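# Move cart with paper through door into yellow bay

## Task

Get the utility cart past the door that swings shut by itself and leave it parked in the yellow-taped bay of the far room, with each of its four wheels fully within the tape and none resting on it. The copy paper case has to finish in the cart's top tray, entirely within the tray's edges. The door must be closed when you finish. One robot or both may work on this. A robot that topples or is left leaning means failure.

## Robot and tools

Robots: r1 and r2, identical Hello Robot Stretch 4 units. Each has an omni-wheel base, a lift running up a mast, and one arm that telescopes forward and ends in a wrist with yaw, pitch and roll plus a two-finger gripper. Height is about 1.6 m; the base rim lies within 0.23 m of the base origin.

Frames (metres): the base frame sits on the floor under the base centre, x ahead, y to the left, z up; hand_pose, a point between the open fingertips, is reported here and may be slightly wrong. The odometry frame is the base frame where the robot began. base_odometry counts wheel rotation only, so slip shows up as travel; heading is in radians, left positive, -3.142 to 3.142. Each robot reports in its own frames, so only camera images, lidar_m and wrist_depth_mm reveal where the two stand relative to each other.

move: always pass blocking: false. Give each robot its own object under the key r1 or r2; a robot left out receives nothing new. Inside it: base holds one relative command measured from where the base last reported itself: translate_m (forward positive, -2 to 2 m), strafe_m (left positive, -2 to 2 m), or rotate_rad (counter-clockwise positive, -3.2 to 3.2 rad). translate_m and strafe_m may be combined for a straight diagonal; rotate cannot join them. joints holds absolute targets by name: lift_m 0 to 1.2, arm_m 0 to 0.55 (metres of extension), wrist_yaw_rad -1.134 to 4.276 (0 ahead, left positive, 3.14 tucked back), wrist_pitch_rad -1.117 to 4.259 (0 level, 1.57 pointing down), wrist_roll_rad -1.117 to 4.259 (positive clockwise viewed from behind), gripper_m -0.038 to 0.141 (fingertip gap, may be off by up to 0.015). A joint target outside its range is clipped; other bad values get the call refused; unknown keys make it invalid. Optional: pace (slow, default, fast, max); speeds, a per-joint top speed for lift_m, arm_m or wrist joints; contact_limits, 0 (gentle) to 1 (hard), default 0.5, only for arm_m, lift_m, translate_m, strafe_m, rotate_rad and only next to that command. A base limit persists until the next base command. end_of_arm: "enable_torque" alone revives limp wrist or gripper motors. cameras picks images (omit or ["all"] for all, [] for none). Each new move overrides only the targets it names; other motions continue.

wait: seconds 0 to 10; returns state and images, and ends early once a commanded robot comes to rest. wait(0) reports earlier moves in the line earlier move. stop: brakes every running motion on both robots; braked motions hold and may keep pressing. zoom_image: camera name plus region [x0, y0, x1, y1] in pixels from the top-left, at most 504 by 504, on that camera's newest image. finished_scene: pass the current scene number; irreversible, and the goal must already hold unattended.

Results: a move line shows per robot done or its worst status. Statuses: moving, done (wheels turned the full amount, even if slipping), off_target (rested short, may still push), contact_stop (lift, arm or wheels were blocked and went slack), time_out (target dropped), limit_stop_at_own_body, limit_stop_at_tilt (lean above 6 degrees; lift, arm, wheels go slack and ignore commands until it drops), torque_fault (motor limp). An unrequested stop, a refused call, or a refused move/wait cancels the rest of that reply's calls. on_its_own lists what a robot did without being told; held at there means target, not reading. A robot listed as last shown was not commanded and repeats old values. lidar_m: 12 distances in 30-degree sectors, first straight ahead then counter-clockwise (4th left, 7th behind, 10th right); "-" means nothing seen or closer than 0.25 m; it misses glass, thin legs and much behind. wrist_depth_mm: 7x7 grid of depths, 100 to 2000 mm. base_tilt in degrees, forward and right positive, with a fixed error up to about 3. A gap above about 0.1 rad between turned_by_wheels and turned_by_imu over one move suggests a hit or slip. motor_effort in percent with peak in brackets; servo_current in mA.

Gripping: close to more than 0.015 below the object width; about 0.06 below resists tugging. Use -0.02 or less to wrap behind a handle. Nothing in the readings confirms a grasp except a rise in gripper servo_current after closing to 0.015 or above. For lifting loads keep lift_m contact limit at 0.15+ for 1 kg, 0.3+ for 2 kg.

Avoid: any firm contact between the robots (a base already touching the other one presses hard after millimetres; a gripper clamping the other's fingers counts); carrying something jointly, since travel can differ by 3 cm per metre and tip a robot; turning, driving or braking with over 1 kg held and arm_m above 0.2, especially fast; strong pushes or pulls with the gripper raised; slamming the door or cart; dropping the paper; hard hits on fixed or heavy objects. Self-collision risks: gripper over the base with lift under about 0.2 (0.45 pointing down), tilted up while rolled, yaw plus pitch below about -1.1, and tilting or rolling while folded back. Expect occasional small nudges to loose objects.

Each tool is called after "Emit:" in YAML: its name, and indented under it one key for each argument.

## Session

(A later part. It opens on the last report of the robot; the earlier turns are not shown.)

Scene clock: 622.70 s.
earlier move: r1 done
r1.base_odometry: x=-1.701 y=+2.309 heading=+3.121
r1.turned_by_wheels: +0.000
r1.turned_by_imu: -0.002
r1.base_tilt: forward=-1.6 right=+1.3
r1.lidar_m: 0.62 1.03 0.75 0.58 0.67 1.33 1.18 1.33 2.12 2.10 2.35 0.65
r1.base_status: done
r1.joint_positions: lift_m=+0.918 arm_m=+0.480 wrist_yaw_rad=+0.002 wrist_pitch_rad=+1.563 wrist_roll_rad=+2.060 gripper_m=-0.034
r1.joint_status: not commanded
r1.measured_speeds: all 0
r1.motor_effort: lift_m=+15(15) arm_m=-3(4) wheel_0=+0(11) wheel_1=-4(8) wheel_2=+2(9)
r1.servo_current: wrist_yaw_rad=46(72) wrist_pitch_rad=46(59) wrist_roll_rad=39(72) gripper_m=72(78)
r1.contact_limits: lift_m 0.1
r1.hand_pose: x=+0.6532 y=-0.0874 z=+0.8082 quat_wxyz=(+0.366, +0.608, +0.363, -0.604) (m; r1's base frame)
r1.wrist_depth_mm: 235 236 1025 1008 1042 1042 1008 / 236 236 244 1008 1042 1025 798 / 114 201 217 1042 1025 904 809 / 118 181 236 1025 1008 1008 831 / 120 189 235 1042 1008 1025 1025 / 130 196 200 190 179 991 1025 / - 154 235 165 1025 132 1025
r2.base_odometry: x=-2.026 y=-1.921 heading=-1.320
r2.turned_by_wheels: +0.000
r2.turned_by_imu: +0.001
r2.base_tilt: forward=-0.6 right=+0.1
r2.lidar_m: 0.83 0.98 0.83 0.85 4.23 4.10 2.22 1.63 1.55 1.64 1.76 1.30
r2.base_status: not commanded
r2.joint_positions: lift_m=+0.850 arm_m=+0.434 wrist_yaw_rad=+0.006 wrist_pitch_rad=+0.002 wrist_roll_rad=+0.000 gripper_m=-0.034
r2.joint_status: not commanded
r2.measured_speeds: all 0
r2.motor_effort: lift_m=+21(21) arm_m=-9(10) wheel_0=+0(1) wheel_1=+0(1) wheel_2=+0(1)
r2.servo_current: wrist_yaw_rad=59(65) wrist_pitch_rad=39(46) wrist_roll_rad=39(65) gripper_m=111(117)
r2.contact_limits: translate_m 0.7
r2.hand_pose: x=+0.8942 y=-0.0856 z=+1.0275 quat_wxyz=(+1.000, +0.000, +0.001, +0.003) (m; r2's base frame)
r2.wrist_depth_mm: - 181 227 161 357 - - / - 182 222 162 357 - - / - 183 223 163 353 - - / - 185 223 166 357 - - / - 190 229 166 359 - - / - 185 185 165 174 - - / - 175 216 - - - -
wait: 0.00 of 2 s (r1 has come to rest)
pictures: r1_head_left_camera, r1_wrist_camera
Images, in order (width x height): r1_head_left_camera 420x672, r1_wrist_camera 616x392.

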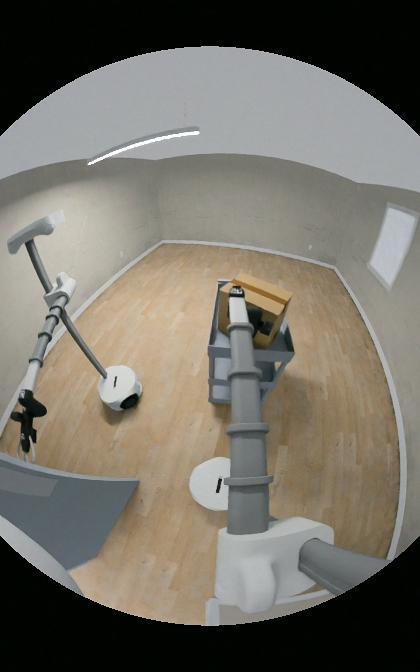

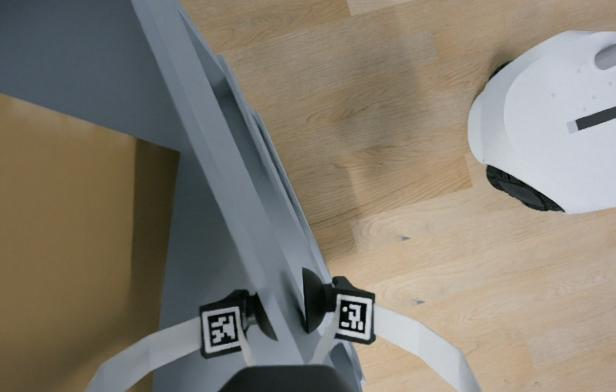

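Emit:
move:
  blocking: false
  r1: {"base":{"translate_m":-1.163,"strafe_m":0.297},"joints":{"wrist_roll_rad":1.78},"pace":"slow"}
  cameras: []

Emit:
wait:
  seconds: 6
  cameras: ["r1_head_left_camera"]

Emit:
wait:
  seconds: 8
  cameras: ["r1_head_left_camera","r1_head_camera","r1_wrist_camera"]

Scene clock: 633.40 s.
move: r1 moving
r1.base_odometry: x=-1.689 y=+2.305 heading=+3.120
r1.turned_by_wheels: -0.001
r1.turned_by_imu: -0.001
r1.base_tilt: forward=-1.6 right=+1.3
r1.lidar_m: 0.64 1.04 0.74 0.60 0.68 1.34 1.17 1.32 2.12 2.11 2.39 0.67
r1.base_status: translate_m moving; strafe_m moving
r1.joint_positions: lift_m=+0.918 arm_m=+0.480 wrist_yaw_rad=+0.002 wrist_pitch_rad=+1.562 wrist_roll_rad=+1.796 gripper_m=-0.034
r1.joint_status: wrist_roll_rad moving
r1.measured_speeds: translate_m=-0.049 strafe_m=+0.012 rotate_rad=+0.000 lift_m=+0.000 arm_m=+0.000 wrist_yaw_rad=+0.000 wrist_pitch_rad=-0.015 wrist_roll_rad=-0.376
r1.motor_effort: lift_m=+15(15) arm_m=-4(4) wheel_0=-8(10) wheel_1=-4(7) wheel_2=+8(8)
r1.servo_current: wrist_yaw_rad=39(59) wrist_pitch_rad=46(52) wrist_roll_rad=59(104) gripper_m=65(78)
r1.contact_limits: lift_m 0.1
r1.hand_pose: x=+0.6537 y=-0.0874 z=+0.8082 quat_wxyz=(+0.443, +0.555, +0.439, -0.550) (m; r1's base frame)
r1.wrist_depth_mm: - 236 236 1025 1008 1008 991 / - 135 236 1042 1025 991 1008 / 105 148 216 1042 1025 1025 798 / 114 175 236 1025 1025 1025 809 / 120 201 236 1008 1008 1025 809 / 140 222 199 185 1008 1008 1008 / 146 153 237 169 161 1008 1025
r2: as last shown
r2.turned_by_imu: +0.002
r2.lidar_m: 0.83 0.99 0.84 0.86 4.23 4.10 2.18 1.61 1.55 1.61 1.76 1.33
r2.motor_effort: lift_m=+21(21) arm_m=-9(9) wheel_0=+0(0) wheel_1=+0(1) wheel_2=+0(0)
r2.servo_current: wrist_yaw_rad=52(65) wrist_pitch_rad=39(39) wrist_roll_rad=39(52) gripper_m=111(117)
r2.contact_limits: translate_m 0.7
r2.wrist_depth_mm: - 182 227 161 357 - - / - 183 222 162 353 - - / - 183 221 163 355 - - / - 184 223 165 357 - - / - 189 229 166 357 - - / - 184 184 165 174 - - / - 175 216 - - - -
pictures: none
No camera images: "cameras" was empty.

Scene clock: 639.40 s.
earlier move: r1 moving
r1.base_odometry: x=-1.121 y=+2.147 heading=+3.120
r1.turned_by_wheels: -0.001
r1.turned_by_imu: -0.005
r1.base_tilt: forward=-1.5 right=+1.3
r1.lidar_m: 0.60 0.68 0.59 0.60 0.74 3.54 0.63 0.64 1.10 2.12 2.41 0.53
r1.base_status: translate_m moving; strafe_m moving
r1.joint_positions: lift_m=+0.918 arm_m=+0.480 wrist_yaw_rad=+0.002 wrist_pitch_rad=+1.564 wrist_roll_rad=+1.781 gripper_m=-0.034
r1.joint_status: all done
r1.measured_speeds: translate_m=-0.097 strafe_m=+0.025 rotate_rad=+0.000 lift_m=+0.000 arm_m=+0.000 wrist_yaw_rad=+0.000 wrist_pitch_rad=+0.000 wrist_roll_rad=+0.000
r1.motor_effort: lift_m=+15(15) arm_m=-4(4) wheel_0=-9(14) wheel_1=-3(9) wheel_2=+0(9)
r1.servo_current: wrist_yaw_rad=46(72) wrist_pitch_rad=46(59) wrist_roll_rad=39(104) gripper_m=72(78)
r1.contact_limits: lift_m 0.1
r1.hand_pose: x=+0.6532 y=-0.0874 z=+0.8082 quat_wxyz=(+0.447, +0.551, +0.444, -0.547) (m; r1's base frame)
r1.wrist_depth_mm: - - - - 235 1025 1025 / - - 113 149 235 1008 1042 / - 110 148 235 236 1008 809 / - 143 235 236 1025 976 831 / 147 236 235 236 1008 1025 820 / 236 236 184 197 187 1025 1008 / 237 148 236 165 1025 134 1008
r2.base_odometry: x=-2.026 y=-1.921 heading=-1.320
r2.turned_by_wheels: +0.000
r2.turned_by_imu: +0.001
r2.base_tilt: forward=-0.6 right=+0.1
r2.lidar_m: 0.81 0.89 0.95 3.34 4.23 4.10 2.19 1.61 1.56 1.63 1.76 1.29
r2.base_status: not commanded
r2.joint_positions: lift_m=+0.850 arm_m=+0.434 wrist_yaw_rad=+0.006 wrist_pitch_rad=+0.002 wrist_roll_rad=+0.000 gripper_m=-0.034
r2.joint_status: not commanded
r2.measured_speeds: all 0
r2.motor_effort: lift_m=+21(21) arm_m=-9(10) wheel_0=+0(1) wheel_1=+0(1) wheel_2=+0(0)
r2.servo_current: wrist_yaw_rad=46(65) wrist_pitch_rad=39(52) wrist_roll_rad=46(65) gripper_m=111(124)
r2.contact_limits: translate_m 0.7
r2.hand_pose: x=+0.8942 y=-0.0856 z=+1.0275 quat_wxyz=(+1.000, +0.000, +0.001, +0.003) (m; r2's base frame)
r2.wrist_depth_mm: - 182 227 161 355 - - / - 183 221 162 355 - - / 580 184 222 163 359 - - / - 184 222 165 357 - - / - 189 229 166 357 - - / - 184 185 166 173 - - / - 175 216 - - - -
wait: 6.00 s; no rest
pictures: r1_head_left_camera
Images, in order (width x height): r1_head_left_camera 420x672.

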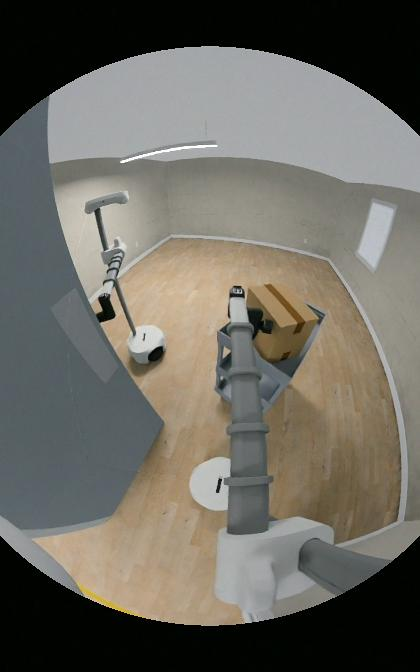

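Scene clock: 646.17 s.
earlier move: r1 done
r1.base_odometry: x=-0.545 y=+1.986 heading=+3.119
r1.turned_by_wheels: +0.000
r1.turned_by_imu: -0.007
r1.base_tilt: forward=-1.5 right=+1.3
r1.lidar_m: 0.59 0.74 0.64 0.66 2.92 2.94 2.91 3.05 0.26 0.25 2.40 0.49
r1.base_status: done
r1.joint_positions: lift_m=+0.918 arm_m=+0.480 wrist_yaw_rad=+0.000 wrist_pitch_rad=+1.568 wrist_roll_rad=+1.781 gripper_m=-0.034
r1.joint_status: all done
r1.measured_speeds: all 0
r1.motor_effort: lift_m=+15(15) arm_m=-4(4) wheel_0=-11(16) wheel_1=-5(9) wheel_2=-4(9)
r1.servo_current: wrist_yaw_rad=52(72) wrist_pitch_rad=46(59) wrist_roll_rad=39(104) gripper_m=72(78)
r1.contact_limits: lift_m 0.1
r1.hand_pose: x=+0.6518 y=-0.0874 z=+0.8081 quat_wxyz=(+0.445, +0.551, +0.444, -0.549) (m; r1's base frame)
r1.wrist_depth_mm: - - - - - 183 - / - - - 118 140 210 1025 / - 111 138 224 235 842 820 / 126 185 234 236 207 960 809 / 234 235 236 235 1025 1025 809 / 235 235 180 193 183 1008 1025 / 236 150 235 164 180 142 1008
r2.base_odometry: x=-2.026 y=-1.921 heading=-1.320
r2.turned_by_wheels: +0.000
r2.turned_by_imu: +0.001
r2.base_tilt: forward=-0.6 right=+0.1
r2.lidar_m: 0.81 1.24 3.20 3.36 4.22 4.11 2.18 1.60 1.53 1.63 1.78 1.30
r2.base_status: not commanded
r2.joint_positions: lift_m=+0.850 arm_m=+0.434 wrist_yaw_rad=+0.006 wrist_pitch_rad=+0.002 wrist_roll_rad=+0.000 gripper_m=-0.034
r2.joint_status: not commanded
r2.measured_speeds: all 0
r2.motor_effort: lift_m=+21(21) arm_m=-9(10) wheel_0=+0(1) wheel_1=+0(1) wheel_2=+0(1)
r2.servo_current: wrist_yaw_rad=46(65) wrist_pitch_rad=46(52) wrist_roll_rad=46(65) gripper_m=111(124)
r2.contact_limits: translate_m 0.7
r2.hand_pose: x=+0.8942 y=-0.0856 z=+1.0275 quat_wxyz=(+1.000, +0.000, +0.001, +0.003) (m; r2's base frame)
r2.wrist_depth_mm: - 182 227 161 357 - - / - 183 221 162 353 - - / - 183 222 163 357 - - / 621 183 223 166 357 - - / 615 189 229 166 357 - - / 615 184 185 165 173 - - / 554 175 216 - - - -
wait: 6.77 of 8 s (r1 has come to rest)
pictures: r1_head_camera, r1_head_left_camera, r1_wrist_camera
Images, in order (width x height): r1_head_camera 420x560, r1_head_left_camera 420x672, r1_wrist_camera 616x392.

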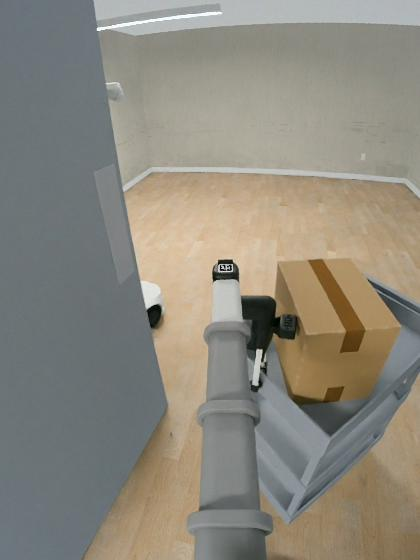

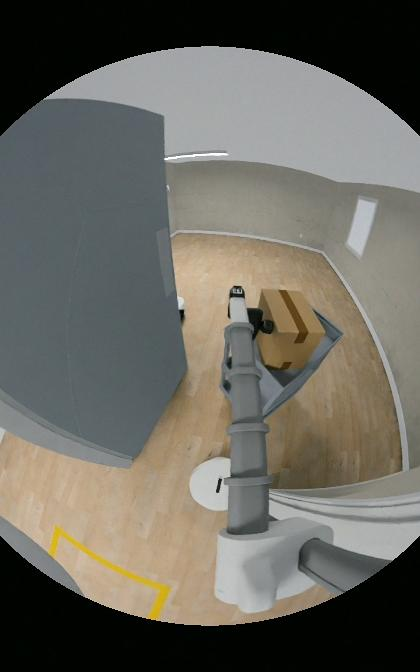

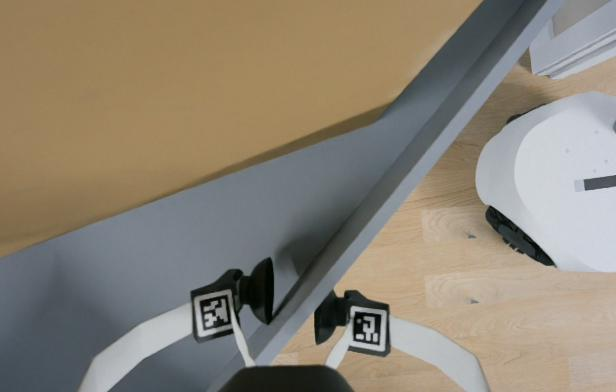

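Emit:
move:
  blocking: false
  r1: {"joints":{"gripper_m":0.06}}
  cameras: []

Emit:
wait:
  seconds: 0.8
  cameras: []

Emit:
move:
  blocking: false
  r1: {"joints":{"lift_m":1.1}}
  cameras: []

Emit:
wait:
  seconds: 1.5
  cameras: ["r1_wrist_camera"]

Scene clock: 684.23 s.
move: r1 moving
r1.base_odometry: x=-0.545 y=+1.986 heading=+3.119
r1.turned_by_wheels: +0.000
r1.turned_by_imu: -0.002
r1.base_tilt: forward=-1.6 right=+1.3
r1.lidar_m: 0.57 0.71 0.65 0.66 2.87 2.94 2.92 3.09 0.27 0.27 2.40 0.48
r1.base_status: not commanded
r1.joint_positions: lift_m=+0.918 arm_m=+0.480 wrist_yaw_rad=+0.000 wrist_pitch_rad=+1.568 wrist_roll_rad=+1.781 gripper_m=-0.009
r1.joint_status: gripper_m moving
r1.measured_speeds: all 0
r1.motor_effort: lift_m=+15(15) arm_m=-4(4) wheel_0=-11(11) wheel_1=-6(6) wheel_2=-4(4)
r1.servo_current: wrist_yaw_rad=59(65) wrist_pitch_rad=39(46) wrist_roll_rad=59(65) gripper_m=52(65)
r1.contact_limits: lift_m 0.1
r1.hand_pose: x=+0.6517 y=-0.0874 z=+0.8081 quat_wxyz=(+0.445, +0.551, +0.444, -0.549) (m; r1's base frame)
r1.wrist_depth_mm: - - - - - 188 - / - - - 118 143 210 1025 / - 111 145 215 237 866 809 / 131 185 236 238 222 960 809 / 237 237 236 236 1025 1008 820 / 237 236 185 202 186 1008 1008 / 237 145 236 167 1025 135 1025
r2: as last shown
r2.turned_by_imu: +0.005
r2.lidar_m: 0.82 1.23 3.18 3.37 4.27 4.12 2.19 1.61 1.55 1.65 1.75 1.32
r2.motor_effort: lift_m=+21(21) arm_m=-9(10) wheel_0=+0(1) wheel_1=+0(0) wheel_2=+0(0)
r2.servo_current: wrist_yaw_rad=39(59) wrist_pitch_rad=39(46) wrist_roll_rad=39(59) gripper_m=111(117)
r2.contact_limits: translate_m 0.7
r2.wrist_depth_mm: - 181 227 161 355 - - / - 183 221 162 357 - - / - 184 222 163 357 - - / 621 183 222 166 357 - - / 615 189 229 166 362 - - / 609 184 185 166 174 - - / 554 175 216 - - - -
pictures: none
No camera images: "cameras" was empty.

Scene clock: 685.03 s.
earlier move: r1 moving
r1.base_odometry: x=-0.545 y=+1.986 heading=+3.120
r1.turned_by_wheels: +0.000
r1.turned_by_imu: +0.000
r1.base_tilt: forward=-1.6 right=+1.3
r1.lidar_m: 0.56 0.74 0.64 0.66 2.89 2.93 2.92 3.06 0.26 0.27 2.43 0.48
r1.base_status: not commanded
r1.joint_positions: lift_m=+0.918 arm_m=+0.480 wrist_yaw_rad=+0.000 wrist_pitch_rad=+1.570 wrist_roll_rad=+1.781 gripper_m=+0.059
r1.joint_status: gripper_m moving
r1.measured_speeds: all 0
r1.motor_effort: lift_m=+15(15) arm_m=-4(4) wheel_0=-9(11) wheel_1=-4(6) wheel_2=-4(4)
r1.servo_current: wrist_yaw_rad=52(72) wrist_pitch_rad=39(46) wrist_roll_rad=46(65) gripper_m=46(85)
r1.contact_limits: lift_m 0.1
r1.hand_pose: x=+0.6510 y=-0.0874 z=+0.8081 quat_wxyz=(+0.445, +0.550, +0.445, -0.550) (m; r1's base frame)
r1.wrist_depth_mm: - - - - - 193 - / - - - 132 151 207 1042 / - 114 144 221 239 866 820 / 136 208 238 239 213 904 831 / 236 237 237 237 1008 1025 820 / 236 237 189 205 187 1042 1025 / 236 235 206 143 1025 1042 1060
r2.base_odometry: x=-2.026 y=-1.921 heading=-1.320
r2.turned_by_wheels: +0.000
r2.turned_by_imu: +0.000
r2.base_tilt: forward=-0.6 right=+0.1
r2.lidar_m: 0.82 1.24 3.19 3.37 4.26 4.11 2.17 1.61 1.55 1.63 1.76 1.30
r2.base_status: not commanded
r2.joint_positions: lift_m=+0.850 arm_m=+0.434 wrist_yaw_rad=+0.006 wrist_pitch_rad=+0.002 wrist_roll_rad=+0.000 gripper_m=-0.034
r2.joint_status: not commanded
r2.measured_speeds: all 0
r2.motor_effort: lift_m=+21(21) arm_m=-9(10) wheel_0=+0(1) wheel_1=+0(1) wheel_2=+0(1)
r2.servo_current: wrist_yaw_rad=46(72) wrist_pitch_rad=46(46) wrist_roll_rad=39(59) gripper_m=111(117)
r2.contact_limits: translate_m 0.7
r2.hand_pose: x=+0.8942 y=-0.0856 z=+1.0275 quat_wxyz=(+1.000, +0.000, +0.001, +0.003) (m; r2's base frame)
r2.wrist_depth_mm: - 181 226 161 353 - - / - 182 223 162 359 - - / - 183 222 163 357 - - / 621 184 223 166 359 - - / 615 189 230 166 359 - - / 621 185 185 166 173 - - / 554 175 217 - - - -
wait: 0.80 s; no rest
pictures: none
No camera images: "cameras" was empty.

Scene clock: 685.53 s.
earlier move: r1 done
move: r1 moving
r1.base_odometry: x=-0.545 y=+1.986 heading=+3.120
r1.turned_by_wheels: +0.000
r1.turned_by_imu: +0.000
r1.base_tilt: forward=-1.6 right=+1.3
r1.lidar_m: 0.59 0.72 0.63 0.66 2.90 2.93 2.92 3.05 0.25 0.25 2.42 0.50
r1.base_status: not commanded
r1.joint_positions: lift_m=+0.955 arm_m=+0.480 wrist_yaw_rad=+0.000 wrist_pitch_rad=+1.571 wrist_roll_rad=+1.781 gripper_m=+0.060
r1.joint_status: lift_m moving; the others done
r1.measured_speeds: translate_m=+0.000 strafe_m=+0.000 rotate_rad=+0.000 lift_m=+0.146 arm_m=+0.000 wrist_yaw_rad=+0.000 wrist_pitch_rad=+0.000 wrist_roll_rad=+0.000
r1.motor_effort: lift_m=+27(27) arm_m=-4(4) wheel_0=-5(8) wheel_1=-3(4) wheel_2=-3(4)
r1.servo_current: wrist_yaw_rad=52(59) wrist_pitch_rad=39(52) wrist_roll_rad=52(65) gripper_m=39(52)
r1.hand_pose: x=+0.6510 y=-0.0874 z=+0.8452 quat_wxyz=(+0.445, +0.550, +0.445, -0.550) (m; r1's base frame)
r1.wrist_depth_mm: - - - - 107 235 - / - - 109 131 172 267 1078 / - 120 158 253 267 931 854 / 151 233 265 267 1042 931 854 / 265 266 267 266 1078 1060 854 / 264 266 197 1060 188 1078 1060 / 264 166 204 153 1042 1078 1042
r2: as last shown
r2.lidar_m: 0.82 1.22 3.18 3.32 4.23 4.11 2.16 1.62 1.56 1.63 1.77 1.32
r2.motor_effort: lift_m=+21(21) arm_m=-9(10) wheel_0=+0(0) wheel_1=+0(0) wheel_2=+0(0)
r2.servo_current: wrist_yaw_rad=59(59) wrist_pitch_rad=39(46) wrist_roll_rad=46(52) gripper_m=104(111)
r2.contact_limits: translate_m 0.7
r2.wrist_depth_mm: - 182 227 160 355 - - / - 182 222 162 353 - - / - 183 222 163 357 - - / 615 184 223 165 357 - - / 621 189 230 166 362 - - / 627 184 185 166 174 - - / 549 175 216 - - - -
pictures: none
No camera images: "cameras" was empty.

Scene clock: 686.87 s.
earlier move: r1 done
r1.base_odometry: x=-0.545 y=+1.986 heading=+3.120
r1.turned_by_wheels: +0.000
r1.turned_by_imu: +0.000
r1.base_tilt: forward=-1.6 right=+1.2
r1.lidar_m: 0.57 0.73 0.65 0.64 2.90 2.95 2.92 3.06 0.25 0.28 2.43 0.47
r1.base_status: not commanded
r1.joint_positions: lift_m=+1.099 arm_m=+0.480 wrist_yaw_rad=+0.000 wrist_pitch_rad=+1.571 wrist_roll_rad=+1.781 gripper_m=+0.060
r1.joint_status: all done
r1.measured_speeds: all 0
r1.motor_effort: lift_m=+25(28) arm_m=-4(4) wheel_0=-5(8) wheel_1=-2(4) wheel_2=-3(4)
r1.servo_current: wrist_yaw_rad=39(72) wrist_pitch_rad=46(52) wrist_roll_rad=46(65) gripper_m=33(52)
r1.hand_pose: x=+0.6510 y=-0.0874 z=+0.9893 quat_wxyz=(+0.445, +0.550, +0.445, -0.550) (m; r1's base frame)
r1.wrist_depth_mm: 138 138 139 139 139 1118 - / 138 138 138 139 150 1229 1205 / 138 138 158 267 418 1025 1008 / 150 233 413 413 1229 991 1008 / 366 415 413 1205 1182 1205 1205 / - 413 195 1205 187 1229 1205 / 1205 141 357 153 1205 1182 1205
r2.base_odometry: x=-2.026 y=-1.921 heading=-1.320
r2.turned_by_wheels: +0.000
r2.turned_by_imu: +0.000
r2.base_tilt: forward=-0.6 right=+0.1
r2.lidar_m: 0.81 1.23 3.16 3.34 4.23 4.10 2.18 1.60 1.57 1.64 1.75 1.31
r2.base_status: not commanded
r2.joint_positions: lift_m=+0.850 arm_m=+0.434 wrist_yaw_rad=+0.006 wrist_pitch_rad=+0.002 wrist_roll_rad=+0.000 gripper_m=-0.034
r2.joint_status: not commanded
r2.measured_speeds: all 0
r2.motor_effort: lift_m=+21(21) arm_m=-9(10) wheel_0=+0(1) wheel_1=+0(1) wheel_2=+0(0)
r2.servo_current: wrist_yaw_rad=46(65) wrist_pitch_rad=46(46) wrist_roll_rad=39(59) gripper_m=111(117)
r2.contact_limits: translate_m 0.7
r2.hand_pose: x=+0.8942 y=-0.0856 z=+1.0275 quat_wxyz=(+1.000, +0.000, +0.001, +0.003) (m; r2's base frame)
r2.wrist_depth_mm: - 182 227 161 353 - - / - 183 222 162 355 - - / - 183 221 163 355 - - / 621 183 224 165 359 - - / 621 189 229 166 359 - - / 615 184 185 165 174 - - / 554 175 216 - - - -
wait: 1.33 of 1.5 s (r1 has come to rest)
pictures: r1_wrist_camera
Images, in order (width x height): r1_wrist_camera 616x392.

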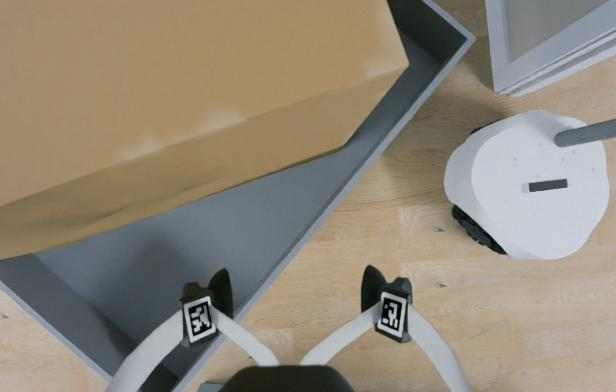

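Emit:
move:
  blocking: false
  r1: {"base":{"rotate_rad":-0.04},"joints":{"arm_m":0.467,"wrist_roll_rad":-0.675,"gripper_m":0.06}}
  cameras: []

Emit:
wait:
  seconds: 2.5
  cameras: ["r1_wrist_camera"]

Scene clock: 737.07 s.
move: r1 moving
r1.base_odometry: x=-0.545 y=+1.986 heading=+3.081
r1.turned_by_wheels: -0.039
r1.turned_by_imu: -0.043
r1.base_tilt: forward=-1.6 right=+1.3
r1.lidar_m: 0.54 0.76 0.64 0.65 2.86 2.95 2.92 3.03 0.27 0.27 2.37 0.48
r1.base_status: rotate_rad moving
r1.joint_positions: lift_m=+1.099 arm_m=+0.467 wrist_yaw_rad=+0.000 wrist_pitch_rad=+1.571 wrist_roll_rad=+1.200 gripper_m=+0.060
r1.joint_status: arm_m moving; wrist_roll_rad moving; the others done
r1.measured_speeds: translate_m=+0.000 strafe_m=+0.000 rotate_rad=+0.000 lift_m=+0.000 arm_m=+0.000 wrist_yaw_rad=+0.000 wrist_pitch_rad=+0.000 wrist_roll_rad=-1.817
r1.motor_effort: lift_m=+25(25) arm_m=-4(7) wheel_0=+3(5) wheel_1=+1(4) wheel_2=+2(4)
r1.servo_current: wrist_yaw_rad=46(65) wrist_pitch_rad=33(46) wrist_roll_rad=98(111) gripper_m=46(52)
r1.hand_pose: x=+0.6381 y=-0.0874 z=+0.9893 quat_wxyz=(+0.584, +0.399, +0.584, -0.399) (m; r1's base frame)
r1.wrist_depth_mm: 137 137 138 138 138 139 1205 / 137 137 138 138 138 139 1182 / 137 138 138 138 139 - 1160 / 413 415 415 415 139 139 1229 / 1205 415 415 415 1205 1008 1229 / 1182 413 194 1205 189 991 991 / 1160 153 1205 153 1205 1008 1229
r2: as last shown
r2.turned_by_imu: +0.007
r2.lidar_m: 0.82 1.23 3.17 3.35 4.22 4.13 2.15 1.61 1.56 1.64 1.74 1.29
r2.motor_effort: lift_m=+21(21) arm_m=-9(10) wheel_0=+0(1) wheel_1=+0(0) wheel_2=+0(0)
r2.servo_current: wrist_yaw_rad=59(59) wrist_pitch_rad=39(46) wrist_roll_rad=46(59) gripper_m=111(111)
r2.contact_limits: translate_m 0.7
r2.wrist_depth_mm: - 182 226 161 353 - - / - 182 221 162 355 - - / - 183 222 163 355 - - / 615 184 222 165 357 - - / 621 189 229 166 357 - - / 615 184 185 166 174 - - / 549 175 216 - - - -
pictures: none
No camera images: "cameras" was empty.

Scene clock: 738.57 s.
earlier move: r1 done
r1.base_odometry: x=-0.545 y=+1.986 heading=+3.081
r1.turned_by_wheels: +0.000
r1.turned_by_imu: +0.000
r1.base_tilt: forward=-1.5 right=+1.3
r1.lidar_m: 0.56 0.74 0.65 0.65 2.83 2.94 2.93 3.04 0.26 0.28 2.36 0.47
r1.base_status: done
r1.joint_positions: lift_m=+1.099 arm_m=+0.467 wrist_yaw_rad=+0.000 wrist_pitch_rad=+1.571 wrist_roll_rad=-0.673 gripper_m=+0.060
r1.joint_status: all done
r1.measured_speeds: all 0
r1.motor_effort: lift_m=+25(25) arm_m=-5(7) wheel_0=+3(5) wheel_1=+2(4) wheel_2=+2(4)
r1.servo_current: wrist_yaw_rad=52(65) wrist_pitch_rad=46(46) wrist_roll_rad=46(111) gripper_m=33(52)
r1.hand_pose: x=+0.6381 y=-0.0874 z=+0.9893 quat_wxyz=(+0.668, -0.233, +0.667, +0.233) (m; r1's base frame)
r1.wrist_depth_mm: - - 1182 1205 1205 410 251 / - - 1205 415 413 340 215 / - 1229 1229 415 413 267 184 / 1229 1205 1229 418 415 219 164 / 1229 1205 1205 418 307 186 - / 1229 1205 196 415 192 160 - / 1229 991 991 143 196 138 -
r2.base_odometry: x=-2.026 y=-1.921 heading=-1.320
r2.turned_by_wheels: +0.000
r2.turned_by_imu: +0.000
r2.base_tilt: forward=-0.6 right=+0.1
r2.lidar_m: 0.82 1.24 3.19 3.37 4.24 4.12 2.19 1.60 1.55 1.64 1.77 1.34
r2.base_status: not commanded
r2.joint_positions: lift_m=+0.850 arm_m=+0.434 wrist_yaw_rad=+0.006 wrist_pitch_rad=+0.002 wrist_roll_rad=+0.000 gripper_m=-0.034
r2.joint_status: not commanded
r2.measured_speeds: all 0
r2.motor_effort: lift_m=+21(21) arm_m=-9(10) wheel_0=+0(1) wheel_1=+0(0) wheel_2=+0(0)
r2.servo_current: wrist_yaw_rad=26(65) wrist_pitch_rad=39(46) wrist_roll_rad=46(59) gripper_m=111(117)
r2.contact_limits: translate_m 0.7
r2.hand_pose: x=+0.8942 y=-0.0856 z=+1.0275 quat_wxyz=(+1.000, +0.000, +0.001, +0.003) (m; r2's base frame)
r2.wrist_depth_mm: - 182 227 161 355 - - / - 183 221 161 355 - - / - 184 222 163 355 - - / 615 184 222 165 359 - - / 621 189 230 167 357 - - / 615 184 185 166 174 - - / 554 175 216 - - - -
wait: 1.50 of 2.5 s (r1 has come to rest)
pictures: r1_wrist_camera
Images, in order (width x height): r1_wrist_camera 616x392.

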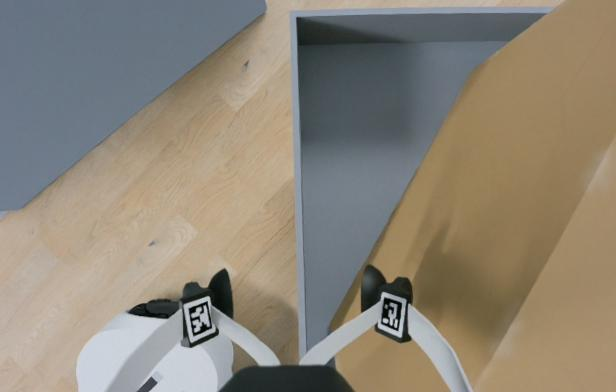

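Emit:
move:
  blocking: false
  r1: {"joints":{"lift_m":0.97},"contact_limits":{"lift_m":0.15},"speeds":{"lift_m":0.15}}
  cameras: []

Emit:
wait:
  seconds: 1.5
  cameras: ["r1_wrist_camera"]

Scene clock: 766.57 s.
move: r1 moving
r1.base_odometry: x=-0.545 y=+1.986 heading=+3.081
r1.turned_by_wheels: +0.000
r1.turned_by_imu: -0.002
r1.base_tilt: forward=-1.5 right=+1.3
r1.lidar_m: 0.53 0.74 0.65 0.66 2.83 2.95 2.92 3.01 0.26 0.27 2.38 0.46
r1.base_status: not commanded
r1.joint_positions: lift_m=+1.063 arm_m=+0.467 wrist_yaw_rad=+0.000 wrist_pitch_rad=+1.571 wrist_roll_rad=-0.673 gripper_m=+0.060
r1.joint_status: lift_m moving
r1.measured_speeds: translate_m=+0.000 strafe_m=+0.000 rotate_rad=+0.000 lift_m=-0.146 arm_m=+0.000 wrist_yaw_rad=+0.000 wrist_pitch_rad=+0.000 wrist_roll_rad=+0.000
r1.motor_effort: lift_m=+10(24) arm_m=-5(5) wheel_0=+3(4) wheel_1=+3(3) wheel_2=+2(2)
r1.servo_current: wrist_yaw_rad=52(72) wrist_pitch_rad=39(46) wrist_roll_rad=46(65) gripper_m=39(46)
r1.contact_limits: lift_m 0.15
r1.hand_pose: x=+0.6381 y=-0.0874 z=+0.9524 quat_wxyz=(+0.668, -0.233, +0.667, +0.233) (m; r1's base frame)
r1.wrist_depth_mm: - - 1182 1160 382 379 250 / - 1160 1182 382 379 340 216 / - 1160 1160 379 382 267 183 / 1160 1182 1182 382 379 220 164 / 1182 1182 1160 382 309 186 - / 1182 1182 195 384 193 160 - / 1205 960 976 143 197 132 -
r2: as last shown
r2.turned_by_imu: +0.004
r2.lidar_m: 0.80 1.23 3.19 3.38 4.25 4.12 2.16 1.59 1.54 1.63 1.76 1.28
r2.motor_effort: lift_m=+21(21) arm_m=-9(9) wheel_0=+0(1) wheel_1=+0(1) wheel_2=+0(0)
r2.servo_current: wrist_yaw_rad=59(59) wrist_pitch_rad=39(46) wrist_roll_rad=46(59) gripper_m=111(117)
r2.contact_limits: translate_m 0.7
r2.wrist_depth_mm: - 182 227 161 355 - - / - 183 221 162 357 - - / - 183 222 164 355 - - / 615 185 223 166 359 - - / 615 189 230 165 359 - - / 615 184 185 165 174 - - / 549 175 216 - - - -
pictures: none
No camera images: "cameras" was empty.

Scene clock: 767.73 s.
earlier move: r1 done
r1.base_odometry: x=-0.545 y=+1.986 heading=+3.081
r1.turned_by_wheels: +0.000
r1.turned_by_imu: +0.000
r1.base_tilt: forward=-1.6 right=+1.3
r1.lidar_m: 0.58 0.75 0.64 0.64 2.86 2.95 2.92 3.02 0.26 0.26 2.36 0.48
r1.base_status: not commanded
r1.joint_positions: lift_m=+0.970 arm_m=+0.467 wrist_yaw_rad=+0.000 wrist_pitch_rad=+1.571 wrist_roll_rad=-0.673 gripper_m=+0.060
r1.joint_status: all done
r1.measured_speeds: all 0
r1.motor_effort: lift_m=+13(24) arm_m=-5(5) wheel_0=+3(4) wheel_1=+2(3) wheel_2=+2(2)
r1.servo_current: wrist_yaw_rad=52(72) wrist_pitch_rad=39(52) wrist_roll_rad=39(65) gripper_m=46(46)
r1.contact_limits: lift_m 0.15
r1.hand_pose: x=+0.6381 y=-0.0874 z=+0.8603 quat_wxyz=(+0.668, -0.233, +0.667, +0.233) (m; r1's base frame)
r1.wrist_depth_mm: - - 1078 286 285 285 260 / - 1078 1060 286 283 285 216 / 1060 1042 1078 286 286 266 183 / 1042 1098 1060 287 287 220 164 / 1078 1042 1078 286 286 185 - / 1078 1078 196 287 193 160 - / 1078 878 946 143 198 132 -
r2.base_odometry: x=-2.026 y=-1.921 heading=-1.320
r2.turned_by_wheels: +0.000
r2.turned_by_imu: +0.000
r2.base_tilt: forward=-0.6 right=+0.1
r2.lidar_m: 0.81 1.25 3.19 3.36 4.25 4.11 2.20 1.62 1.53 1.65 1.77 1.35
r2.base_status: not commanded
r2.joint_positions: lift_m=+0.850 arm_m=+0.434 wrist_yaw_rad=+0.006 wrist_pitch_rad=+0.002 wrist_roll_rad=+0.000 gripper_m=-0.034
r2.joint_status: not commanded
r2.measured_speeds: all 0
r2.motor_effort: lift_m=+20(21) arm_m=-9(9) wheel_0=+0(1) wheel_1=+0(1) wheel_2=+0(0)
r2.servo_current: wrist_yaw_rad=46(59) wrist_pitch_rad=39(46) wrist_roll_rad=52(59) gripper_m=117(117)
r2.contact_limits: translate_m 0.7
r2.hand_pose: x=+0.8942 y=-0.0856 z=+1.0275 quat_wxyz=(+1.000, +0.000, +0.001, +0.003) (m; r2's base frame)
r2.wrist_depth_mm: - 182 227 161 355 - - / - 182 221 161 357 - - / - 183 222 163 355 - - / 621 184 222 166 357 - - / 621 189 229 166 359 - - / 615 184 185 166 174 - - / 554 175 216 - - - -
wait: 1.17 of 1.5 s (r1 has come to rest)
pictures: r1_wrist_camera
Images, in order (width x height): r1_wrist_camera 616x392.

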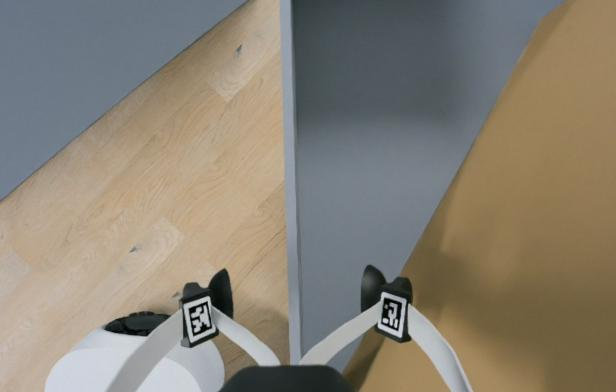

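Emit:
move:
  blocking: false
  r1: {"joints":{"gripper_m":0.035}}
  cameras: []

Emit:
wait:
  seconds: 1
  cameras: []

Emit:
move:
  blocking: false
  r1: {"joints":{"lift_m":0.918},"contact_limits":{"lift_m":0.15},"speeds":{"lift_m":0.08}}
  cameras: []

Emit:
wait:
  seconds: 1.5
  cameras: ["r1_wrist_camera"]

Scene clock: 774.57 s.
move: r1 moving
r1.base_odometry: x=-0.545 y=+1.986 heading=+3.081
r1.turned_by_wheels: +0.000
r1.turned_by_imu: +0.000
r1.base_tilt: forward=-1.5 right=+1.2
r1.lidar_m: 0.55 0.76 0.64 0.65 2.83 2.92 2.92 3.02 0.25 0.25 2.39 0.49
r1.base_status: not commanded
r1.joint_positions: lift_m=+0.970 arm_m=+0.467 wrist_yaw_rad=+0.000 wrist_pitch_rad=+1.571 wrist_roll_rad=-0.673 gripper_m=+0.043
r1.joint_status: gripper_m moving
r1.measured_speeds: all 0
r1.motor_effort: lift_m=+13(13) arm_m=-5(5) wheel_0=+3(3) wheel_1=+2(3) wheel_2=+2(2)
r1.servo_current: wrist_yaw_rad=52(59) wrist_pitch_rad=39(46) wrist_roll_rad=65(65) gripper_m=72(104)
r1.contact_limits: lift_m 0.15
r1.hand_pose: x=+0.6381 y=-0.0874 z=+0.8603 quat_wxyz=(+0.668, -0.233, +0.667, +0.233) (m; r1's base frame)
r1.wrist_depth_mm: - - 1060 286 285 283 260 / - 1078 1060 286 285 285 216 / 1078 1060 1078 286 286 266 184 / 1078 1098 1060 286 287 219 164 / 1078 1098 1060 287 286 185 - / 1118 1060 193 289 197 160 - / 1078 866 960 144 196 128 -
r2: as last shown
r2.turned_by_imu: +0.001
r2.lidar_m: 0.83 1.24 3.17 3.38 4.23 4.11 2.20 1.61 1.53 1.61 1.75 1.31
r2.motor_effort: lift_m=+21(21) arm_m=-9(9) wheel_0=+0(1) wheel_1=+0(0) wheel_2=+0(0)
r2.servo_current: wrist_yaw_rad=46(59) wrist_pitch_rad=39(46) wrist_roll_rad=52(59) gripper_m=111(117)
r2.contact_limits: translate_m 0.7
r2.wrist_depth_mm: - 182 227 161 355 - - / - 183 221 162 357 - - / - 184 222 163 357 - - / 621 184 224 165 357 - - / 621 189 230 166 359 - - / 609 184 185 166 173 - - / 549 175 217 - - - -
pictures: none
No camera images: "cameras" was empty.

Scene clock: 775.10 s.
earlier move: r1 done
r1.base_odometry: x=-0.545 y=+1.986 heading=+3.081
r1.turned_by_wheels: +0.000
r1.turned_by_imu: +0.000
r1.base_tilt: forward=-1.6 right=+1.3
r1.lidar_m: 0.56 0.75 0.64 0.65 2.84 2.94 2.94 3.02 0.26 0.28 2.38 0.45
r1.base_status: not commanded
r1.joint_positions: lift_m=+0.970 arm_m=+0.467 wrist_yaw_rad=+0.000 wrist_pitch_rad=+1.571 wrist_roll_rad=-0.673 gripper_m=+0.035
r1.joint_status: all done
r1.measured_speeds: all 0
r1.motor_effort: lift_m=+13(13) arm_m=-5(5) wheel_0=+3(3) wheel_1=+2(3) wheel_2=+2(2)
r1.servo_current: wrist_yaw_rad=52(59) wrist_pitch_rad=46(46) wrist_roll_rad=59(65) gripper_m=46(104)
r1.contact_limits: lift_m 0.15
r1.hand_pose: x=+0.6381 y=-0.0874 z=+0.8603 quat_wxyz=(+0.668, -0.233, +0.667, +0.233) (m; r1's base frame)
r1.wrist_depth_mm: - - 1060 283 285 283 259 / - 1078 1078 286 286 285 215 / 1060 1078 1078 286 286 266 183 / 1060 1078 1078 287 286 220 163 / 1078 1078 1078 287 287 185 - / 1078 1118 198 287 195 160 - / 1098 878 931 218 184 132 -
r2.base_odometry: x=-2.026 y=-1.921 heading=-1.320
r2.turned_by_wheels: +0.000
r2.turned_by_imu: +0.000
r2.base_tilt: forward=-0.6 right=+0.1
r2.lidar_m: 0.82 1.22 3.19 3.36 4.25 4.09 2.19 1.59 1.56 1.64 1.77 1.31
r2.base_status: not commanded
r2.joint_positions: lift_m=+0.850 arm_m=+0.434 wrist_yaw_rad=+0.006 wrist_pitch_rad=+0.002 wrist_roll_rad=+0.000 gripper_m=-0.034
r2.joint_status: not commanded
r2.measured_speeds: all 0
r2.motor_effort: lift_m=+21(21) arm_m=-9(9) wheel_0=+0(1) wheel_1=+0(1) wheel_2=+0(1)
r2.servo_current: wrist_yaw_rad=46(59) wrist_pitch_rad=46(46) wrist_roll_rad=46(59) gripper_m=117(117)
r2.contact_limits: translate_m 0.7
r2.hand_pose: x=+0.8942 y=-0.0856 z=+1.0275 quat_wxyz=(+1.000, +0.000, +0.001, +0.003) (m; r2's base frame)
r2.wrist_depth_mm: - 182 227 161 355 - - / - 183 221 162 355 - - / - 184 222 163 357 - - / 621 185 223 165 355 - - / 615 189 229 166 357 - - / 615 184 185 165 174 - - / 554 176 216 - - - -
wait: 0.53 of 1 s (r1 has come to rest)
pictures: none
No camera images: "cameras" was empty.

Scene clock: 775.60 s.
move: r1 moving
r1.base_odometry: x=-0.545 y=+1.986 heading=+3.081
r1.turned_by_wheels: +0.000
r1.turned_by_imu: +0.000
r1.base_tilt: forward=-1.6 right=+1.2
r1.lidar_m: 0.55 0.74 0.64 0.66 2.81 2.95 2.92 3.06 0.26 0.27 2.38 0.49
r1.base_status: not commanded
r1.joint_positions: lift_m=+0.941 arm_m=+0.467 wrist_yaw_rad=+0.000 wrist_pitch_rad=+1.571 wrist_roll_rad=-0.673 gripper_m=+0.035
r1.joint_status: lift_m moving
r1.measured_speeds: translate_m=+0.000 strafe_m=+0.000 rotate_rad=+0.000 lift_m=-0.080 arm_m=+0.000 wrist_yaw_rad=+0.000 wrist_pitch_rad=+0.000 wrist_roll_rad=+0.000
r1.motor_effort: lift_m=+13(13) arm_m=-5(5) wheel_0=+3(4) wheel_1=+2(3) wheel_2=+2(2)
r1.servo_current: wrist_yaw_rad=46(59) wrist_pitch_rad=46(46) wrist_roll_rad=59(59) gripper_m=46(52)
r1.contact_limits: lift_m 0.15
r1.hand_pose: x=+0.6381 y=-0.0874 z=+0.8308 quat_wxyz=(+0.668, -0.233, +0.667, +0.233) (m; r1's base frame)
r1.wrist_depth_mm: - - 1042 259 258 258 257 / - 1042 1060 258 260 258 215 / 1060 1060 1042 258 259 259 184 / 1042 1060 1060 259 259 219 164 / 1060 1078 1060 260 260 185 - / 1042 1060 198 262 195 160 - / 1060 854 931 191 184 131 -
r2: as last shown
r2.base_tilt: forward=-0.6 right=+0.0
r2.lidar_m: 0.84 1.23 3.18 3.35 4.25 4.11 2.19 1.60 1.56 1.61 1.75 1.31
r2.motor_effort: lift_m=+21(21) arm_m=-9(10) wheel_0=+0(1) wheel_1=+0(0) wheel_2=+0(1)
r2.servo_current: wrist_yaw_rad=52(65) wrist_pitch_rad=46(46) wrist_roll_rad=39(59) gripper_m=111(117)
r2.contact_limits: translate_m 0.7
r2.wrist_depth_mm: - 182 227 161 353 - - / - 183 221 162 355 - - / - 184 222 163 355 - - / 621 184 223 165 355 - - / 621 189 229 166 357 - - / 615 184 185 166 174 - - / 554 175 216 - - - -
pictures: none
No camera images: "cameras" was empty.

Scene clock: 776.30 s.
earlier move: r1 done
r1.base_odometry: x=-0.545 y=+1.986 heading=+3.081
r1.turned_by_wheels: +0.000
r1.turned_by_imu: +0.000
r1.base_tilt: forward=-1.6 right=+1.3
r1.lidar_m: 0.56 0.75 0.64 0.65 2.83 2.95 2.92 3.01 0.26 0.27 2.37 0.49
r1.base_status: not commanded
r1.joint_positions: lift_m=+0.919 arm_m=+0.467 wrist_yaw_rad=+0.000 wrist_pitch_rad=+1.571 wrist_roll_rad=-0.673 gripper_m=+0.035
r1.joint_status: all done
r1.measured_speeds: all 0
r1.motor_effort: lift_m=+8(13) arm_m=-5(5) wheel_0=+3(4) wheel_1=+3(3) wheel_2=+2(2)
r1.servo_current: wrist_yaw_rad=52(59) wrist_pitch_rad=39(46) wrist_roll_rad=46(59) gripper_m=46(52)
r1.contact_limits: lift_m 0.15
r1.hand_pose: x=+0.6381 y=-0.0874 z=+0.8087 quat_wxyz=(+0.668, -0.233, +0.667, +0.233) (m; r1's base frame)
r1.wrist_depth_mm: - - 1025 237 237 236 237 / - 1025 1042 238 238 238 210 / 1042 1042 1025 237 238 237 181 / 1025 1042 1042 238 237 208 161 / 1008 1042 1042 237 238 183 - / 1025 1042 200 238 192 158 - / 1042 820 976 144 184 132 -
r2.base_odometry: x=-2.026 y=-1.921 heading=-1.320
r2.turned_by_wheels: +0.000
r2.turned_by_imu: +0.000
r2.base_tilt: forward=-0.6 right=+0.1
r2.lidar_m: 0.83 1.22 3.20 3.36 4.23 4.11 2.17 1.62 1.53 1.66 1.76 1.31
r2.base_status: not commanded
r2.joint_positions: lift_m=+0.850 arm_m=+0.434 wrist_yaw_rad=+0.006 wrist_pitch_rad=+0.002 wrist_roll_rad=+0.000 gripper_m=-0.034
r2.joint_status: not commanded
r2.measured_speeds: all 0
r2.motor_effort: lift_m=+21(21) arm_m=-9(10) wheel_0=+0(1) wheel_1=+0(0) wheel_2=+0(1)
r2.servo_current: wrist_yaw_rad=59(65) wrist_pitch_rad=39(46) wrist_roll_rad=39(59) gripper_m=111(117)
r2.contact_limits: translate_m 0.7
r2.hand_pose: x=+0.8942 y=-0.0856 z=+1.0275 quat_wxyz=(+1.000, +0.000, +0.001, +0.003) (m; r2's base frame)
r2.wrist_depth_mm: - 181 228 160 355 - - / - 182 220 161 357 - - / - 183 222 164 357 - - / 621 183 223 165 357 - - / 627 189 229 166 359 - - / 615 184 185 165 173 - - / 559 175 216 - - - -
wait: 0.70 of 1.5 s (r1 has come to rest)
pictures: r1_wrist_camera
Images, in order (width x height): r1_wrist_camera 616x392.

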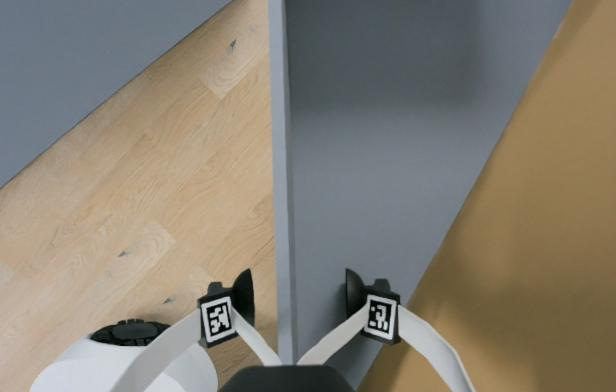

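Emit:
move:
  blocking: false
  r1: {"joints":{"gripper_m":-0.035}}
  cameras: []

Emit:
wait:
  seconds: 1.5
  cameras: []

Emit:
move:
  blocking: false
  r1: {"joints":{"wrist_roll_rad":-1.1},"speeds":{"wrist_roll_rad":0.25}}
  cameras: []

Emit:
wait:
  seconds: 3
  cameras: ["r1_wrist_camera","r1_head_left_camera"]

Scene clock: 794.63 s.
move: r1 moving
r1.base_odometry: x=-0.545 y=+1.986 heading=+3.081
r1.turned_by_wheels: +0.000
r1.turned_by_imu: -0.001
r1.base_tilt: forward=-1.6 right=+1.3
r1.lidar_m: 0.51 0.74 0.64 0.66 2.84 2.94 2.92 3.05 0.26 0.27 2.40 0.47
r1.base_status: not commanded
r1.joint_positions: lift_m=+0.919 arm_m=+0.467 wrist_yaw_rad=+0.000 wrist_pitch_rad=+1.571 wrist_roll_rad=-0.673 gripper_m=+0.016
r1.joint_status: gripper_m moving
r1.measured_speeds: translate_m=+0.000 strafe_m=+0.000 rotate_rad=+0.000 lift_m=-0.001 arm_m=+0.000 wrist_yaw_rad=+0.000 wrist_pitch_rad=+0.000 wrist_roll_rad=+0.000
r1.motor_effort: lift_m=+9(9) arm_m=-5(5) wheel_0=+3(4) wheel_1=+2(3) wheel_2=+2(2)
r1.servo_current: wrist_yaw_rad=39(65) wrist_pitch_rad=39(46) wrist_roll_rad=46(59) gripper_m=111(111)
r1.contact_limits: lift_m 0.15
r1.hand_pose: x=+0.6381 y=-0.0874 z=+0.8086 quat_wxyz=(+0.668, -0.233, +0.667, +0.233) (m; r1's base frame)
r1.wrist_depth_mm: - - 1008 238 238 238 238 / - 1025 1042 237 237 238 211 / 1025 1008 1008 237 238 238 180 / 1025 1008 1008 237 237 206 160 / 1025 1042 1025 238 237 181 - / 1025 1025 196 206 191 156 - / 1008 809 991 145 183 129 -
r2: as last shown
r2.turned_by_imu: +0.003
r2.lidar_m: 0.82 1.24 3.18 3.36 4.26 4.10 2.20 1.61 1.55 1.64 1.75 1.30
r2.motor_effort: lift_m=+21(21) arm_m=-9(9) wheel_0=+0(1) wheel_1=+0(0) wheel_2=+0(1)
r2.servo_current: wrist_yaw_rad=59(59) wrist_pitch_rad=39(46) wrist_roll_rad=46(52) gripper_m=111(117)
r2.contact_limits: translate_m 0.7
r2.wrist_depth_mm: - 182 227 161 355 - - / - 182 222 162 357 - - / - 183 222 163 353 - - / 627 184 223 166 357 - - / 615 189 229 166 359 - - / 621 185 185 165 174 - - / 554 174 216 - - - -
pictures: none
No camera images: "cameras" was empty.

Scene clock: 795.57 s.
earlier move: r1 done
r1.base_odometry: x=-0.545 y=+1.986 heading=+3.081
r1.turned_by_wheels: +0.000
r1.turned_by_imu: +0.000
r1.base_tilt: forward=-1.6 right=+1.3
r1.lidar_m: 0.56 0.73 0.63 0.64 2.85 2.95 2.92 3.01 0.25 0.26 2.38 0.48
r1.base_status: not commanded
r1.joint_positions: lift_m=+0.918 arm_m=+0.467 wrist_yaw_rad=+0.000 wrist_pitch_rad=+1.571 wrist_roll_rad=-0.673 gripper_m=-0.034
r1.joint_status: all done
r1.measured_speeds: all 0
r1.motor_effort: lift_m=+15(15) arm_m=-4(5) wheel_0=+3(4) wheel_1=+2(3) wheel_2=+2(2)
r1.servo_current: wrist_yaw_rad=39(65) wrist_pitch_rad=39(46) wrist_roll_rad=46(65) gripper_m=78(137)
r1.contact_limits: lift_m 0.15
r1.hand_pose: x=+0.6380 y=-0.0874 z=+0.8081 quat_wxyz=(+0.668, -0.233, +0.667, +0.233) (m; r1's base frame)
r1.wrist_depth_mm: - - 1025 233 231 230 230 / - 1025 1025 232 232 231 219 / 1008 1008 1060 233 231 231 186 / 1025 1025 1042 232 233 223 166 / 1025 1025 1025 234 232 187 - / 1025 1025 189 184 222 162 - / 1025 152 904 184 177 130 -
r2.base_odometry: x=-2.026 y=-1.921 heading=-1.320
r2.turned_by_wheels: +0.000
r2.turned_by_imu: +0.000
r2.base_tilt: forward=-0.6 right=+0.1
r2.lidar_m: 0.84 1.24 3.18 3.33 4.25 4.11 2.18 1.62 1.54 1.67 1.75 1.29
r2.base_status: not commanded
r2.joint_positions: lift_m=+0.850 arm_m=+0.434 wrist_yaw_rad=+0.006 wrist_pitch_rad=+0.002 wrist_roll_rad=+0.000 gripper_m=-0.034
r2.joint_status: not commanded
r2.measured_speeds: all 0
r2.motor_effort: lift_m=+21(21) arm_m=-9(10) wheel_0=+0(1) wheel_1=+0(0) wheel_2=+0(1)
r2.servo_current: wrist_yaw_rad=59(59) wrist_pitch_rad=39(46) wrist_roll_rad=52(65) gripper_m=104(117)
r2.contact_limits: translate_m 0.7
r2.hand_pose: x=+0.8942 y=-0.0856 z=+1.0275 quat_wxyz=(+1.000, +0.000, +0.001, +0.003) (m; r2's base frame)
r2.wrist_depth_mm: - 182 226 161 357 - - / - 182 222 163 357 - - / - 184 222 164 355 - - / 627 183 223 165 359 - - / 621 189 229 166 359 - - / 615 184 185 166 174 - - / 549 175 217 - - - -
wait: 0.93 of 1.5 s (r1 has come to rest)
pictures: none
No camera images: "cameras" was empty.

Scene clock: 796.07 s.
move: r1 moving
r1.base_odometry: x=-0.545 y=+1.986 heading=+3.081
r1.turned_by_wheels: +0.000
r1.turned_by_imu: +0.000
r1.base_tilt: forward=-1.5 right=+1.2
r1.lidar_m: 0.55 0.74 0.64 0.65 2.84 2.96 2.92 3.04 0.25 0.27 2.37 0.49
r1.base_status: not commanded
r1.joint_positions: lift_m=+0.918 arm_m=+0.467 wrist_yaw_rad=+0.000 wrist_pitch_rad=+1.571 wrist_roll_rad=-0.778 gripper_m=-0.034
r1.joint_status: wrist_roll_rad moving
r1.measured_speeds: translate_m=+0.000 strafe_m=+0.000 rotate_rad=+0.000 lift_m=+0.000 arm_m=+0.000 wrist_yaw_rad=+0.000 wrist_pitch_rad=+0.000 wrist_roll_rad=-0.247
r1.motor_effort: lift_m=+15(15) arm_m=-4(4) wheel_0=+3(3) wheel_1=+2(3) wheel_2=+2(2)
r1.servo_current: wrist_yaw_rad=46(52) wrist_pitch_rad=46(46) wrist_roll_rad=65(65) gripper_m=78(78)
r1.contact_limits: lift_m 0.15
r1.hand_pose: x=+0.6380 y=-0.0874 z=+0.8081 quat_wxyz=(+0.654, -0.268, +0.654, +0.268) (m; r1's base frame)
r1.wrist_depth_mm: - - 1008 1042 233 231 232 / - 1042 1008 1008 232 231 231 / 1025 1042 1042 1008 233 233 217 / 1025 1042 1025 233 234 233 184 / 1025 1042 1025 234 234 206 158 / 1042 1042 185 195 231 169 139 / 831 820 1025 165 179 139 -
r2: as last shown
r2.lidar_m: 0.82 1.22 3.19 3.33 4.25 4.09 2.21 1.59 1.54 1.61 1.75 1.29
r2.motor_effort: lift_m=+21(21) arm_m=-9(10) wheel_0=+0(0) wheel_1=+0(0) wheel_2=+0(0)
r2.servo_current: wrist_yaw_rad=52(59) wrist_pitch_rad=39(46) wrist_roll_rad=46(59) gripper_m=117(117)
r2.contact_limits: translate_m 0.7
r2.wrist_depth_mm: - 182 226 161 355 - - / - 183 221 162 355 - - / - 184 223 163 355 - - / 615 184 223 166 355 - - / 621 189 229 166 357 - - / 621 183 184 165 174 - - / 554 175 216 - - - -
pictures: none
No camera images: "cameras" was empty.

Scene clock: 797.70 s.
earlier move: r1 done
r1.base_odometry: x=-0.545 y=+1.986 heading=+3.081
r1.turned_by_wheels: +0.000
r1.turned_by_imu: +0.000
r1.base_tilt: forward=-1.6 right=+1.3
r1.lidar_m: 0.58 0.75 0.64 0.64 2.85 2.96 2.92 3.06 0.25 0.27 2.38 0.49
r1.base_status: not commanded
r1.joint_positions: lift_m=+0.918 arm_m=+0.467 wrist_yaw_rad=+0.000 wrist_pitch_rad=+1.571 wrist_roll_rad=-1.093 gripper_m=-0.034
r1.joint_status: all done
r1.measured_speeds: all 0
r1.motor_effort: lift_m=+15(15) arm_m=-4(4) wheel_0=+3(3) wheel_1=+2(3) wheel_2=+2(2)
r1.servo_current: wrist_yaw_rad=39(72) wrist_pitch_rad=39(46) wrist_roll_rad=46(91) gripper_m=65(78)
r1.contact_limits: lift_m 0.15
r1.hand_pose: x=+0.6380 y=-0.0874 z=+0.8081 quat_wxyz=(+0.604, -0.368, +0.604, +0.368) (m; r1's base frame)
r1.wrist_depth_mm: - 1008 1025 1025 1025 232 231 / 1008 1025 1025 1025 231 232 231 / 1042 1025 1008 1008 232 231 230 / 1042 1025 1042 1025 232 232 232 / 831 1025 1025 245 234 232 219 / 820 809 182 196 232 211 176 / 820 151 1025 164 190 161 -
r2.base_odometry: x=-2.026 y=-1.921 heading=-1.320
r2.turned_by_wheels: +0.000
r2.turned_by_imu: +0.000
r2.base_tilt: forward=-0.6 right=+0.1
r2.lidar_m: 0.82 1.24 3.19 3.36 4.25 4.12 2.16 1.62 1.56 1.61 1.75 1.31
r2.base_status: not commanded
r2.joint_positions: lift_m=+0.850 arm_m=+0.434 wrist_yaw_rad=+0.006 wrist_pitch_rad=+0.002 wrist_roll_rad=+0.000 gripper_m=-0.034
r2.joint_status: not commanded
r2.measured_speeds: all 0
r2.motor_effort: lift_m=+21(21) arm_m=-9(10) wheel_0=+0(1) wheel_1=+0(1) wheel_2=+0(0)
r2.servo_current: wrist_yaw_rad=52(65) wrist_pitch_rad=33(46) wrist_roll_rad=33(59) gripper_m=111(117)
r2.contact_limits: translate_m 0.7
r2.hand_pose: x=+0.8942 y=-0.0856 z=+1.0275 quat_wxyz=(+1.000, +0.000, +0.001, +0.003) (m; r2's base frame)
r2.wrist_depth_mm: - 182 227 161 355 - - / - 182 222 162 355 - - / - 183 222 163 357 - - / 621 184 222 165 359 - - / 627 189 229 166 359 - - / 621 184 185 165 173 - - / 549 175 216 - - - -
wait: 1.63 of 3 s (r1 has come to rest)
pictures: r1_head_left_camera, r1_wrist_camera
Images, in order (width x height): r1_head_left_camera 420x672, r1_wrist_camera 616x392.

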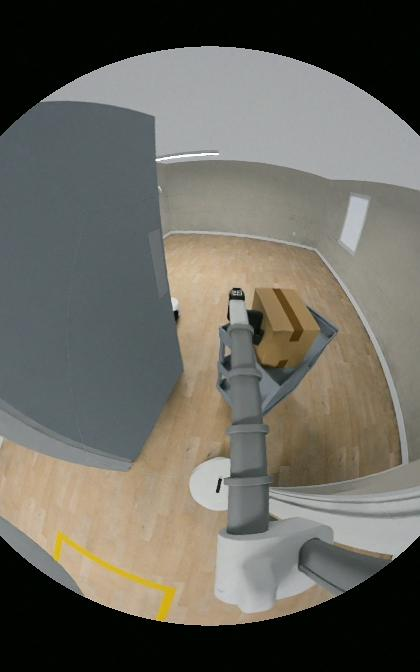

